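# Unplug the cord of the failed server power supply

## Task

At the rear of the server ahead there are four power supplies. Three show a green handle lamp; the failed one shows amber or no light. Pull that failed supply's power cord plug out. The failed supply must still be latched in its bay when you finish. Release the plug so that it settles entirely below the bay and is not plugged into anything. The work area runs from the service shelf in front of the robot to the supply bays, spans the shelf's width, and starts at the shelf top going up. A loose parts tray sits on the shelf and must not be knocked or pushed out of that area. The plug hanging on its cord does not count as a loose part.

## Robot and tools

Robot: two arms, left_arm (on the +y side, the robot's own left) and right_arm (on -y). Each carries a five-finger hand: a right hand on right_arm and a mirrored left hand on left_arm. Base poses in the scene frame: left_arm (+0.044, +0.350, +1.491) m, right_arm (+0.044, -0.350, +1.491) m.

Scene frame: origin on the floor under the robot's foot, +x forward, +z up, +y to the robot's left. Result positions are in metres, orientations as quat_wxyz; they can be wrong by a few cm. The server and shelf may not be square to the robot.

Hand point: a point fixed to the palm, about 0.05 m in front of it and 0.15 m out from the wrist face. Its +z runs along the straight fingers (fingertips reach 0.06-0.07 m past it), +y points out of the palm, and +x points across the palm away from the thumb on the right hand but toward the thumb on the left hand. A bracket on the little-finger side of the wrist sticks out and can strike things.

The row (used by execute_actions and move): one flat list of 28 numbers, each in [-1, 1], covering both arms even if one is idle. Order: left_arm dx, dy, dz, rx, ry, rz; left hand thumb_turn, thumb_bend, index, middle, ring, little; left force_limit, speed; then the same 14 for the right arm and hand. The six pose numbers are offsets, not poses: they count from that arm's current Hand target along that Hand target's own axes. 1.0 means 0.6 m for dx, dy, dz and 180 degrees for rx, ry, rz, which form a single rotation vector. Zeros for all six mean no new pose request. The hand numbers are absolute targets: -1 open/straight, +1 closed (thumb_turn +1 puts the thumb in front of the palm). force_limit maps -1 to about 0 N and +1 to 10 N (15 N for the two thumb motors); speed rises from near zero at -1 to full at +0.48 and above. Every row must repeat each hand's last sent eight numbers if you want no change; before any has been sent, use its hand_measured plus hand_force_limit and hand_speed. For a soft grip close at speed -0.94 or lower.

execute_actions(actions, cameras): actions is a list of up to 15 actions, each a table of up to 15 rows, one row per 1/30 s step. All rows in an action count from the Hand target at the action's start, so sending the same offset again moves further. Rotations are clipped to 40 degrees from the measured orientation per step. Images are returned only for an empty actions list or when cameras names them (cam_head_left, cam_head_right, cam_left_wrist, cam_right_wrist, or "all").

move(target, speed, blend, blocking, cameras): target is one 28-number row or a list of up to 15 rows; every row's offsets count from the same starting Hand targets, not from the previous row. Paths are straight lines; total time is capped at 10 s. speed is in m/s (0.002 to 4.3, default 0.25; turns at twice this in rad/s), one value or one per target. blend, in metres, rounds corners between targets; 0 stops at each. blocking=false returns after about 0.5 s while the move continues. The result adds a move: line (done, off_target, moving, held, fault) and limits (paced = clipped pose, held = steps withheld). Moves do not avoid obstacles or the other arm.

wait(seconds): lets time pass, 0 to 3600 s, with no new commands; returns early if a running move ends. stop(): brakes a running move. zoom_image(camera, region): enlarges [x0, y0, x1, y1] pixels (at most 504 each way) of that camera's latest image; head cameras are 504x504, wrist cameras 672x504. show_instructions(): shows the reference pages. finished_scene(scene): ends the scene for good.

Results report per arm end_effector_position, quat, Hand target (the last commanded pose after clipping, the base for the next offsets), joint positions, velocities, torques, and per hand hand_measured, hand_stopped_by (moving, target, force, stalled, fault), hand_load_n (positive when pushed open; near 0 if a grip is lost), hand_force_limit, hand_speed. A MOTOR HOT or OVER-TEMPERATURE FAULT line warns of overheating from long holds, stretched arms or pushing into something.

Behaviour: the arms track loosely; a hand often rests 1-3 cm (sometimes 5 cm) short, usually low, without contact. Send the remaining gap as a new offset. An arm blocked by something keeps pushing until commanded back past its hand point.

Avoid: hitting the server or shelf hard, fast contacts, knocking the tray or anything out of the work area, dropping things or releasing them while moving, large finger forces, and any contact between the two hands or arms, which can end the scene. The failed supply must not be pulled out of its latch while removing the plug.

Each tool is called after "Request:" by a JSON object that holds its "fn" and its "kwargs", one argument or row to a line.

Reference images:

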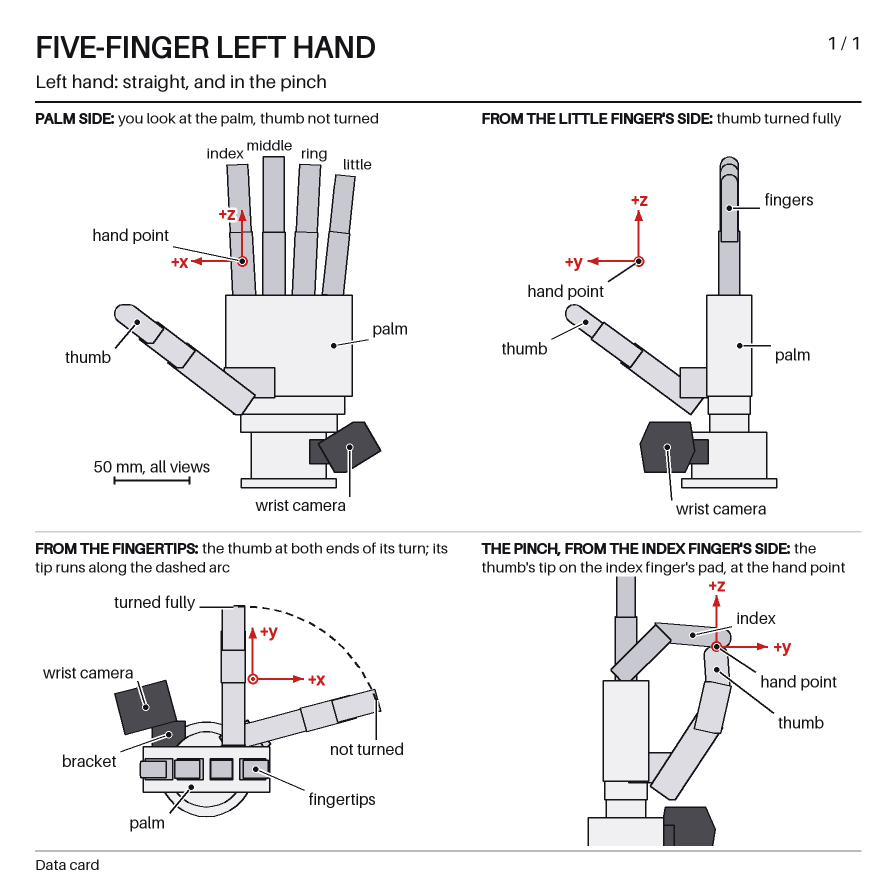

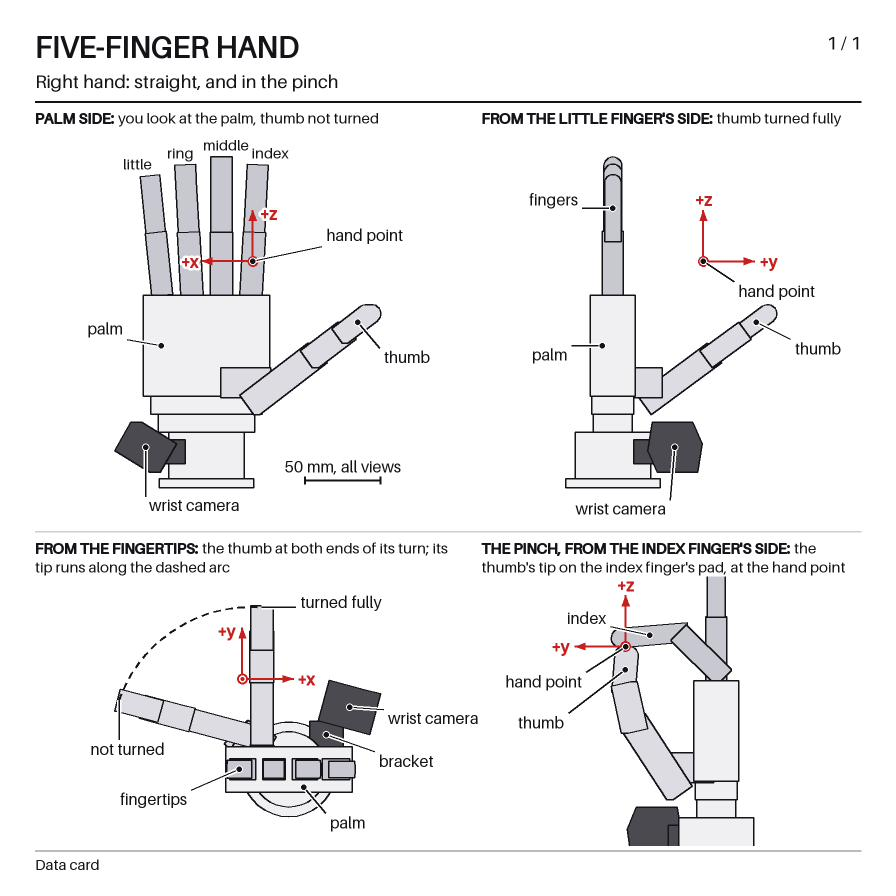

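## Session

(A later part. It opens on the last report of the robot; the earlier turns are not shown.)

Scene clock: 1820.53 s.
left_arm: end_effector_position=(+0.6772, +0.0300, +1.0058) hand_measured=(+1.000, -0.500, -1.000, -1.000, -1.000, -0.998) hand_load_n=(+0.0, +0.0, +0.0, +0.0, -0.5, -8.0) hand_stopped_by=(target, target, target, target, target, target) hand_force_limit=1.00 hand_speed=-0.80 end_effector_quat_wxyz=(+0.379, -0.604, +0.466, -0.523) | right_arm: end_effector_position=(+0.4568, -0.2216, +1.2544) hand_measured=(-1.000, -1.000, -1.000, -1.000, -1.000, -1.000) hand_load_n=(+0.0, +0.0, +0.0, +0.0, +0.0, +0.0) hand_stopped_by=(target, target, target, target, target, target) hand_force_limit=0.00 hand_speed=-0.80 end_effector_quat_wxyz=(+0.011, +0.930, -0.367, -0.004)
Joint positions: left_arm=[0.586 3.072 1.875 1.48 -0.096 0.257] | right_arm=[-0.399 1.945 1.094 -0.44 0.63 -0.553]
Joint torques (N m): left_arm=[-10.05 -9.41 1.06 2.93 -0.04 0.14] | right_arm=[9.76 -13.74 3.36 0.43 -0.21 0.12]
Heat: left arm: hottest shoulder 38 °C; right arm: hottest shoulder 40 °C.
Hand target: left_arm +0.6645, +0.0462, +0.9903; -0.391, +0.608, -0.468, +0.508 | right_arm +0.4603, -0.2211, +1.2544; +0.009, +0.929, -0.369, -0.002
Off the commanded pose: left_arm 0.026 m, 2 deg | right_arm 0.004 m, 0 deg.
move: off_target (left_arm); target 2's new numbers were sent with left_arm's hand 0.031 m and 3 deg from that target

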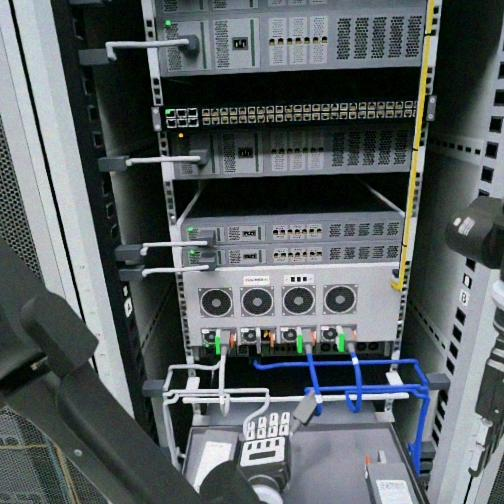

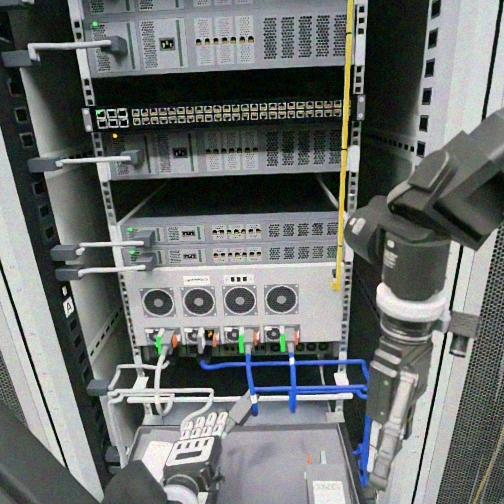

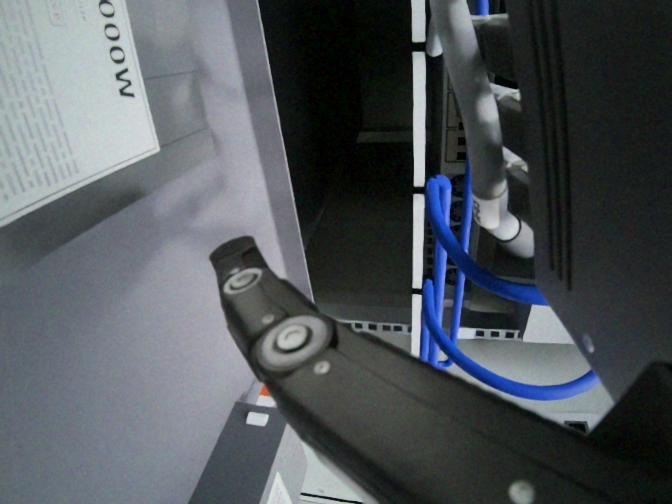

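Request:
{"fn": "move", "kwargs": {
  "target": [0.0,0.0,-0.08,-0.05,-0.012,0,1,-0.5,-1,-1,-1,-1,1.0,-0.8,0,0,0,0,0,0,-1,-1,-1,-1,-1,-1,0,-0.8],
  "speed": 0.05,
  "cameras": ["cam_head_left","cam_head_right","cam_left_wrist"]
}}

Request:
{"fn": "zoom_image", "kwargs": {
  "camera": "cam_head_right",
  "region": [110, 320, 290, 500]
}}

Scene clock: 1835.40 s.
left_arm: end_effector_position=(+0.5995, +0.0415, +0.9824) hand_measured=(+1.000, -0.500, -1.000, -1.000, -1.000, -0.998) hand_load_n=(+0.0, +0.0, +0.0, +0.0, +0.0, +0.0) hand_stopped_by=(target, target, target, target, target, target) hand_force_limit=1.00 hand_speed=-0.80 end_effector_quat_wxyz=(+0.340, -0.649, +0.511, -0.450) | right_arm: end_effector_position=(+0.4568, -0.2216, +1.2544) hand_measured=(-1.000, -1.000, -1.000, -1.000, -1.000, -1.000) hand_load_n=(+0.0, +0.0, +0.0, +0.0, +0.0, +0.0) hand_stopped_by=(target, target, target, target, target, target) hand_force_limit=0.00 hand_speed=-0.80 end_effector_quat_wxyz=(+0.011, +0.930, -0.367, -0.004)
Joint positions: left_arm=[0.581 3.016 1.648 1.476 -0.215 0.257] | right_arm=[-0.399 1.945 1.094 -0.44 0.63 -0.553]
Joint torques (N m): left_arm=[-11.81 -12.4 -0.24 2.51 0.27 -0.02] | right_arm=[9.58 -14.97 3.18 0.39 -0.19 0.12]
Heat: left arm: hottest elbow 38 °C; right arm: hottest shoulder 40 °C.
Hand target: left_arm +0.6171, +0.0462, +0.9987; -0.351, +0.646, -0.499, +0.458 | right_arm +0.4603, -0.2211, +1.2544; +0.009, +0.929, -0.369, -0.002
Off the commanded pose: left_arm 0.025 m, 2 deg | right_arm 0.004 m, 0 deg.
move: off_target (left_arm)

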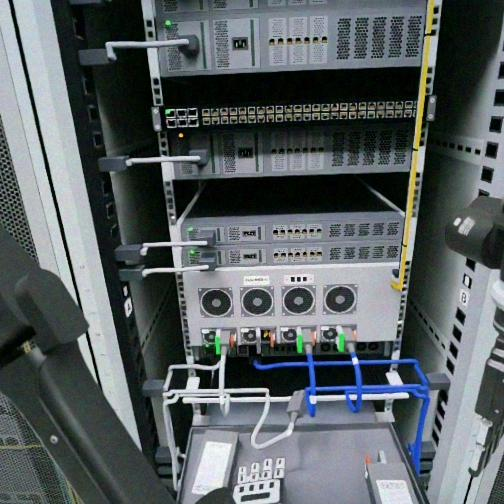

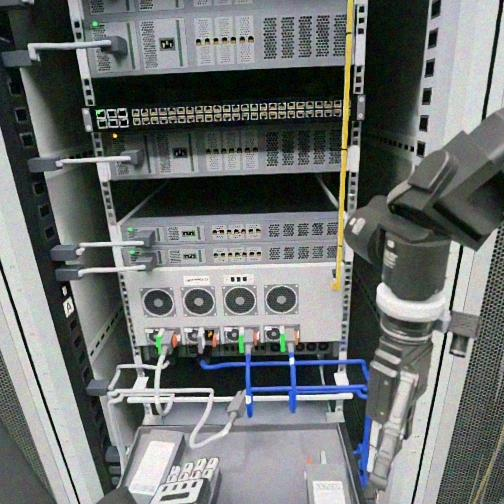

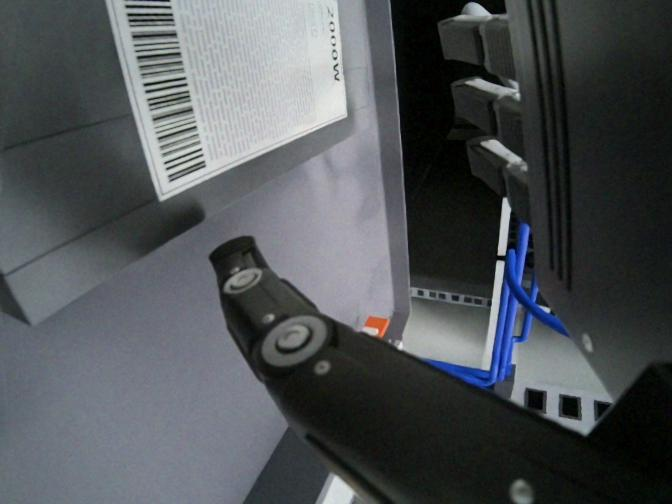

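Scaled by 2.800 from the camera's image (finer frame: 720x720).

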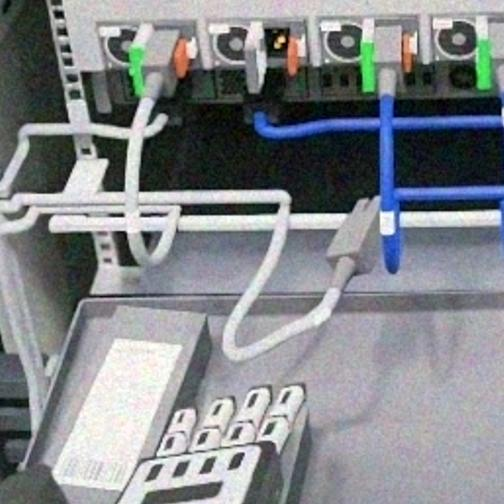

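Request:
{"fn": "wait", "kwargs": {
  "seconds": 2,
  "cameras": ["cam_head_left","cam_head_right"]
}}

Request:
{"fn": "zoom_image", "kwargs": {
  "camera": "cam_head_right",
  "region": [180, 330, 270, 420]
}}

Request:
{"fn": "zoom_image", "kwargs": {
  "camera": "cam_head_left",
  "region": [240, 330, 330, 420]
}}

Scene clock: 1844.90 s.
left_arm: end_effector_position=(+0.6016, +0.0422, +0.9837) hand_measured=(+1.000, -0.500, -1.000, -1.000, -1.000, -0.998) hand_load_n=(+0.0, +0.0, +0.0, +0.0, +0.0, +0.0) hand_stopped_by=(target, target, target, target, target, target) hand_force_limit=1.00 hand_speed=-0.80 end_effector_quat_wxyz=(+0.341, -0.649, +0.510, -0.450) | right_arm: end_effector_position=(+0.4568, -0.2216, +1.2544) hand_measured=(-1.000, -1.000, -1.000, -1.000, -1.000, -1.000) hand_load_n=(-0.5, +0.0, +0.0, +0.0, +0.0, +0.0) hand_stopped_by=(target, target, target, target, target, target) hand_force_limit=0.00 hand_speed=-0.80 end_effector_quat_wxyz=(+0.011, +0.930, -0.367, -0.004)
Joint positions: left_arm=[0.581 3.013 1.648 1.476 -0.215 0.257] | right_arm=[-0.399 1.945 1.094 -0.44 0.63 -0.553]
Joint torques (N m): left_arm=[-11.99 -11.81 -0.24 2.48 0.3 -0.01] | right_arm=[9.93 -13.63 3.37 0.39 -0.22 0.15]
Heat: left arm: hottest shoulder 38 °C; right arm: hottest shoulder 40 °C.
Hand target: left_arm +0.6171, +0.0462, +0.9987; -0.351, +0.646, -0.499, +0.458 | right_arm +0.4603, -0.2211, +1.2544; +0.009, +0.929, -0.369, -0.002
Off the commanded pose: left_arm 0.022 m, 2 deg | right_arm 0.004 m, 0 deg.
wait: 2.00 s; at rest from the start

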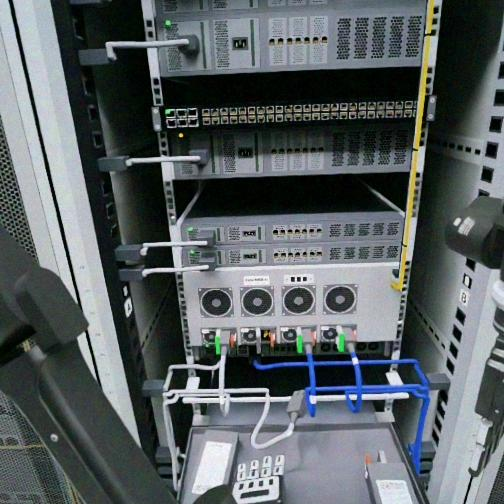

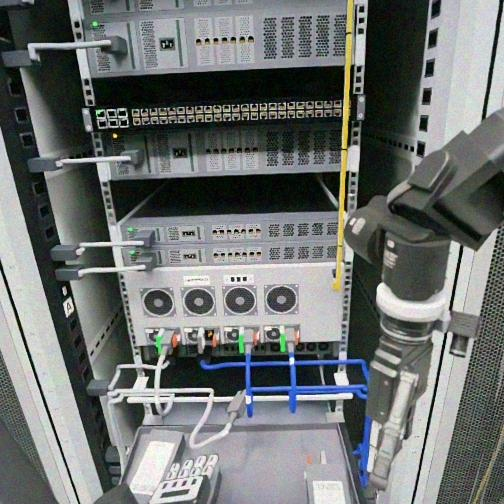

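Scaled by 5.600 from the camera's image (finer frame: 720x720).

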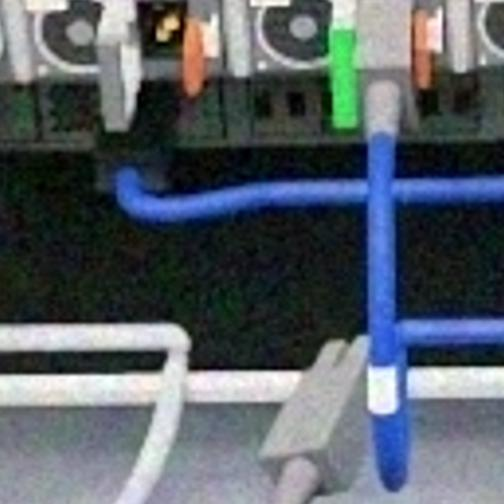

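Scaled by 5.600 from the camera's image (finer frame: 720x720).

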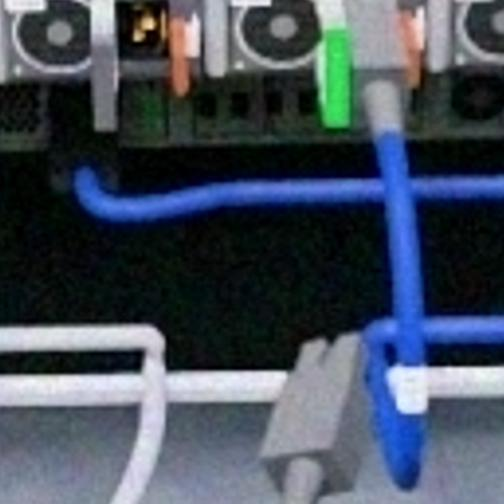

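Request:
{"fn": "zoom_image", "kwargs": {
  "camera": "cam_head_left",
  "region": [220, 340, 340, 460]
}}

Request:
{"fn": "zoom_image", "kwargs": {
  "camera": "cam_head_right",
  "region": [160, 340, 280, 460]
}}

Request:
{"fn": "zoom_image", "kwargs": {
  "camera": "cam_head_left",
  "region": [210, 420, 290, 500]
}}

Request:
{"fn": "zoom_image", "kwargs": {
  "camera": "cam_head_right",
  "region": [145, 420, 225, 500]
}}

Scaled by 4.200 from the camera's image (finer frame: 720x720).

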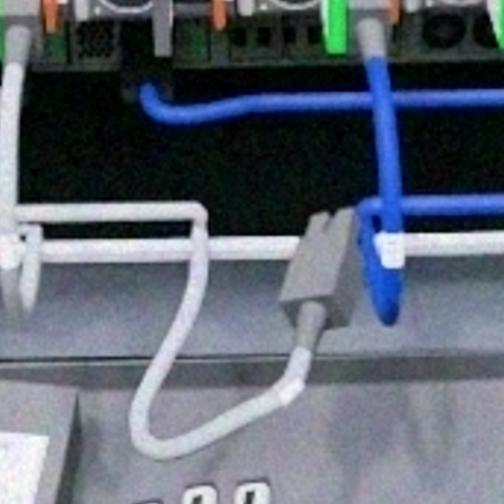

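Scaled by 4.200 from the camera's image (finer frame: 720x720).

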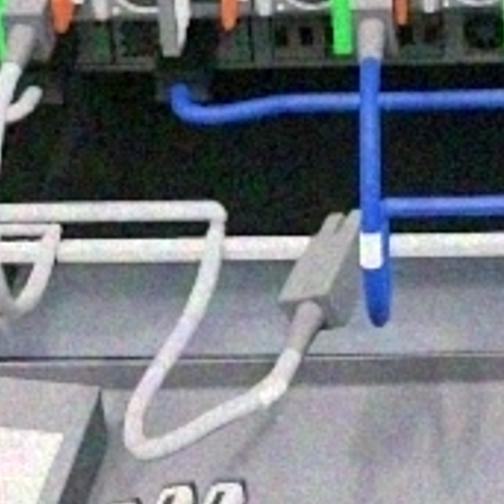

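Scaled by 6.300 from the camera's image (finer frame: 720x720).

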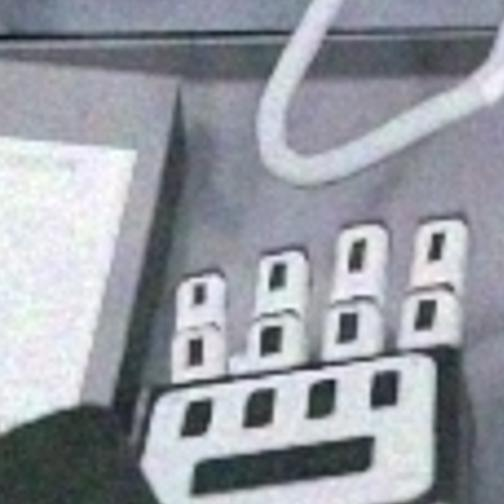

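Scaled by 6.300 from the camera's image (finer frame: 720x720).

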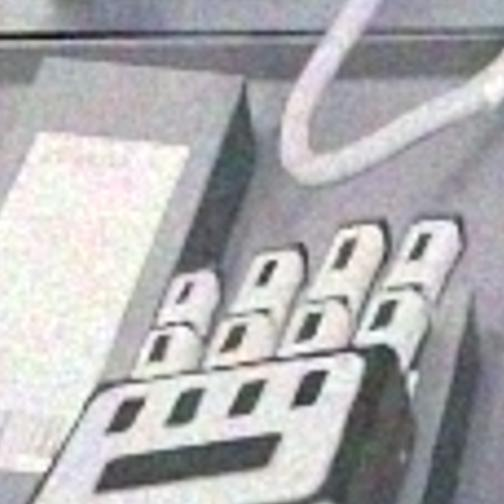

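Request:
{"fn": "move", "kwargs": {
  "target": [-0.03,-0.015,-0.18,0,0,0,1,-0.5,-1,-1,-1,-1,1.0,-0.8,0,0,0,0,0,0,-1,-1,-1,-1,-1,-1,0,-0.8],
  "speed": 0.1,
  "cameras": ["cam_head_left","cam_head_right","cam_left_wrist"]
}}

Scene clock: 1919.93 s.
left_arm: end_effector_position=(+0.5069, +0.0713, +1.0194) hand_measured=(+1.000, -0.500, -1.000, -1.000, -1.000, -0.998) hand_load_n=(+0.0, +0.0, +0.0, +0.0, +0.0, +0.0) hand_stopped_by=(target, target, target, target, target, target) hand_force_limit=1.00 hand_speed=-0.80 end_effector_quat_wxyz=(+0.290, -0.667, +0.550, -0.410) | right_arm: end_effector_position=(+0.4568, -0.2216, +1.2544) hand_measured=(-1.000, -1.000, -1.000, -1.000, -1.000, -1.000) hand_load_n=(+0.0, +0.0, +0.0, +0.0, +0.0, +0.0) hand_stopped_by=(target, target, target, target, target, target) hand_force_limit=0.00 hand_speed=-0.80 end_effector_quat_wxyz=(+0.011, +0.930, -0.367, -0.004)
Joint positions: left_arm=[0.577 2.881 1.267 1.567 -0.246 0.237] | right_arm=[-0.399 1.945 1.094 -0.44 0.63 -0.553]
Joint torques (N m): left_arm=[-11.69 -10.4 -2.65 2.55 0.24 -0.13] | right_arm=[9.11 -14.04 3.21 0.35 -0.16 0.12]
Heat: left arm: hottest shoulder 38 °C; right arm: hottest shoulder 40 °C.
Hand target: left_arm +0.5170, +0.0662, +1.0388; -0.351, +0.646, -0.499, +0.458 | right_arm +0.4603, -0.2211, +1.2544; +0.009, +0.929, -0.369, -0.002
Off the commanded pose: left_arm 0.022 m, 11 deg | right_arm 0.004 m, 0 deg.
joint sent to its limit (left arm) — joint 4 (wrist pitch), upper limit. The joint targets are off in orientation, not in position.
move: off_target (left_arm)

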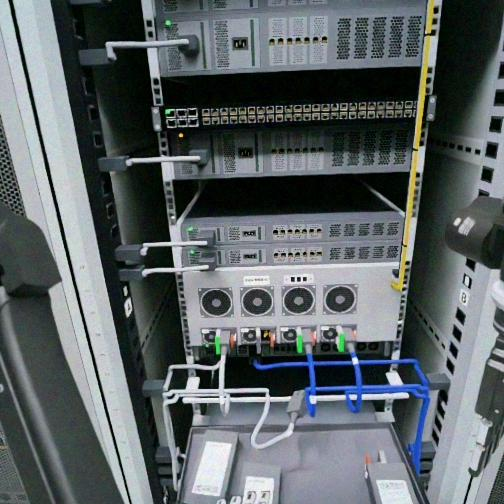

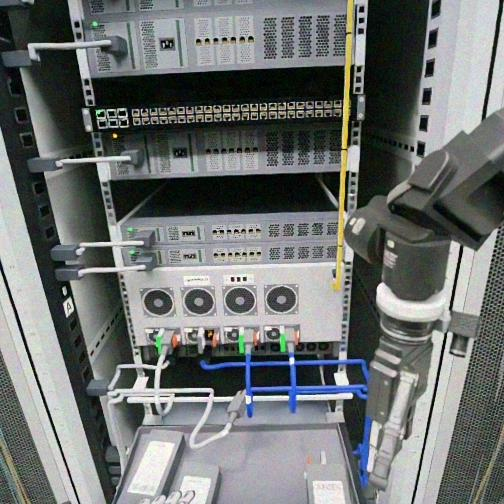

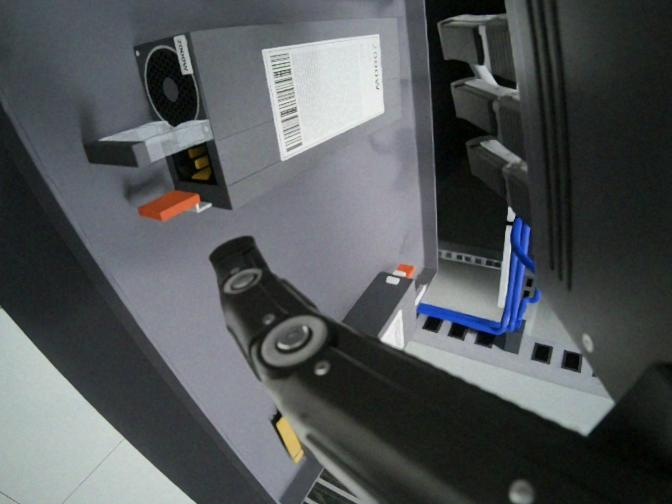

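Request:
{"fn": "move", "kwargs": {
  "target": [0,0,-0.03,0,0,-0.4,-1,-1,-1,-1,-1,-1,1.0,-0.4,0,0,0,0,0,0,-1,-1,-1,-1,-1,-1,0,-0.8],
  "speed": 0.25,
  "cameras": ["cam_head_left","cam_head_right","cam_left_wrist"]
}}

Scene clock: 1929.67 s.
left_arm: end_effector_position=(+0.4988, +0.0630, +1.0435) hand_measured=(-1.000, -1.000, -1.000, -1.000, -1.000, -0.998) hand_load_n=(+0.0, +0.0, +0.0, +0.0, +0.0, +0.0) hand_stopped_by=(target, target, target, target, target, target) hand_force_limit=1.00 hand_speed=-0.40 end_effector_quat_wxyz=(+0.043, +0.868, -0.076, +0.489) | right_arm: end_effector_position=(+0.4568, -0.2216, +1.2544) hand_measured=(-1.000, -1.000, -1.000, -1.000, -1.000, -1.000) hand_load_n=(+0.0, -0.5, +0.0, +0.0, +0.0, +0.0) hand_stopped_by=(target, target, target, target, target, target) hand_force_limit=0.00 hand_speed=-0.80 end_effector_quat_wxyz=(+0.011, +0.930, -0.367, -0.004)
Joint positions: left_arm=[0.675 2.966 1.286 1.567 -0.086 -1.02] | right_arm=[-0.399 1.945 1.094 -0.44 0.63 -0.553]
Joint torques (N m): left_arm=[-8.7 -7.41 -1.54 2.52 0.31 -0.18] | right_arm=[10.11 -14.56 3.38 0.31 -0.18 0.13]
Heat: left arm: hottest shoulder 38 °C; right arm: hottest shoulder 40 °C.
Hand target: left_arm +0.4998, +0.0661, +1.0447; -0.015, +0.816, -0.024, +0.577 | right_arm +0.4603, -0.2211, +1.2544; +0.009, +0.929, -0.369, -0.002
Off the commanded pose: left_arm 0.004 m, 15 deg | right_arm 0.004 m, 0 deg.
joint sent to its limit (left arm) — joint 4 (wrist pitch), upper limit. The joint targets are off in orientation, not in position.
move: off_target (left_arm)

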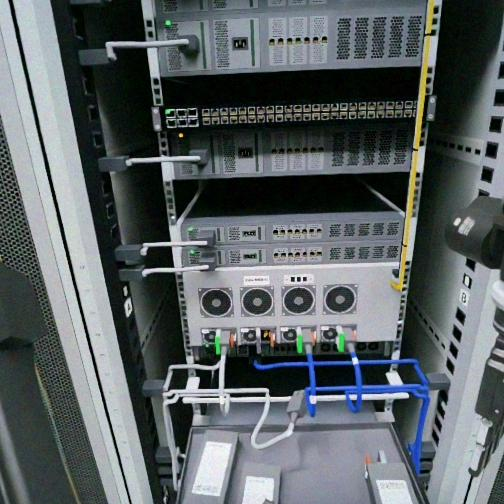

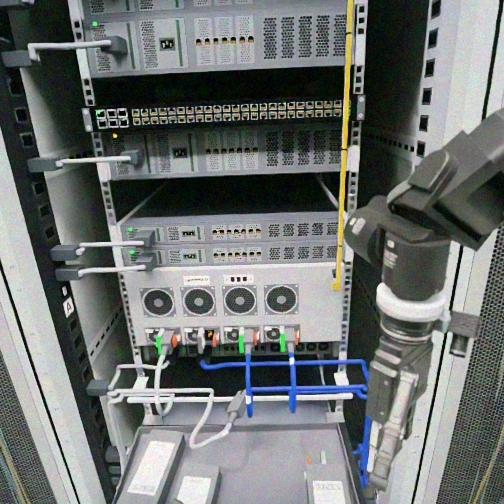

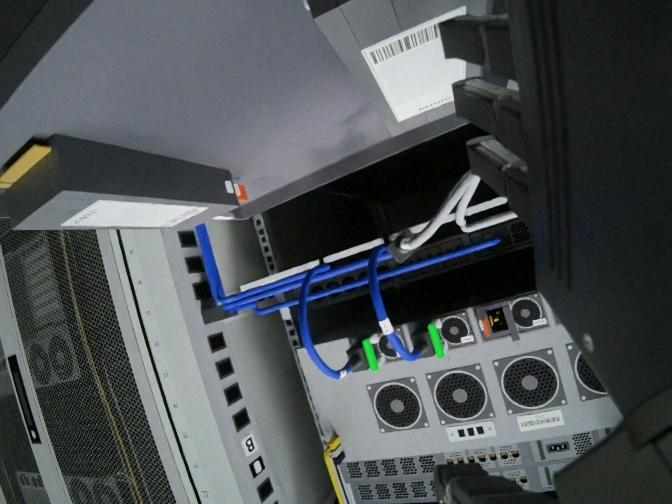

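Request:
{"fn": "zoom_image", "kwargs": {
  "camera": "cam_left_wrist",
  "region": [330, 150, 580, 370]
}}

Scaled by 2.016 from the camera's image (finer frame: 960x720).

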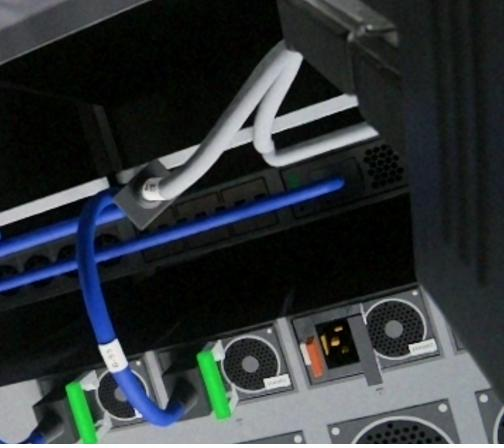

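Request:
{"fn": "finished_scene", "kwargs": {

}}

The scene is finished: the task was done.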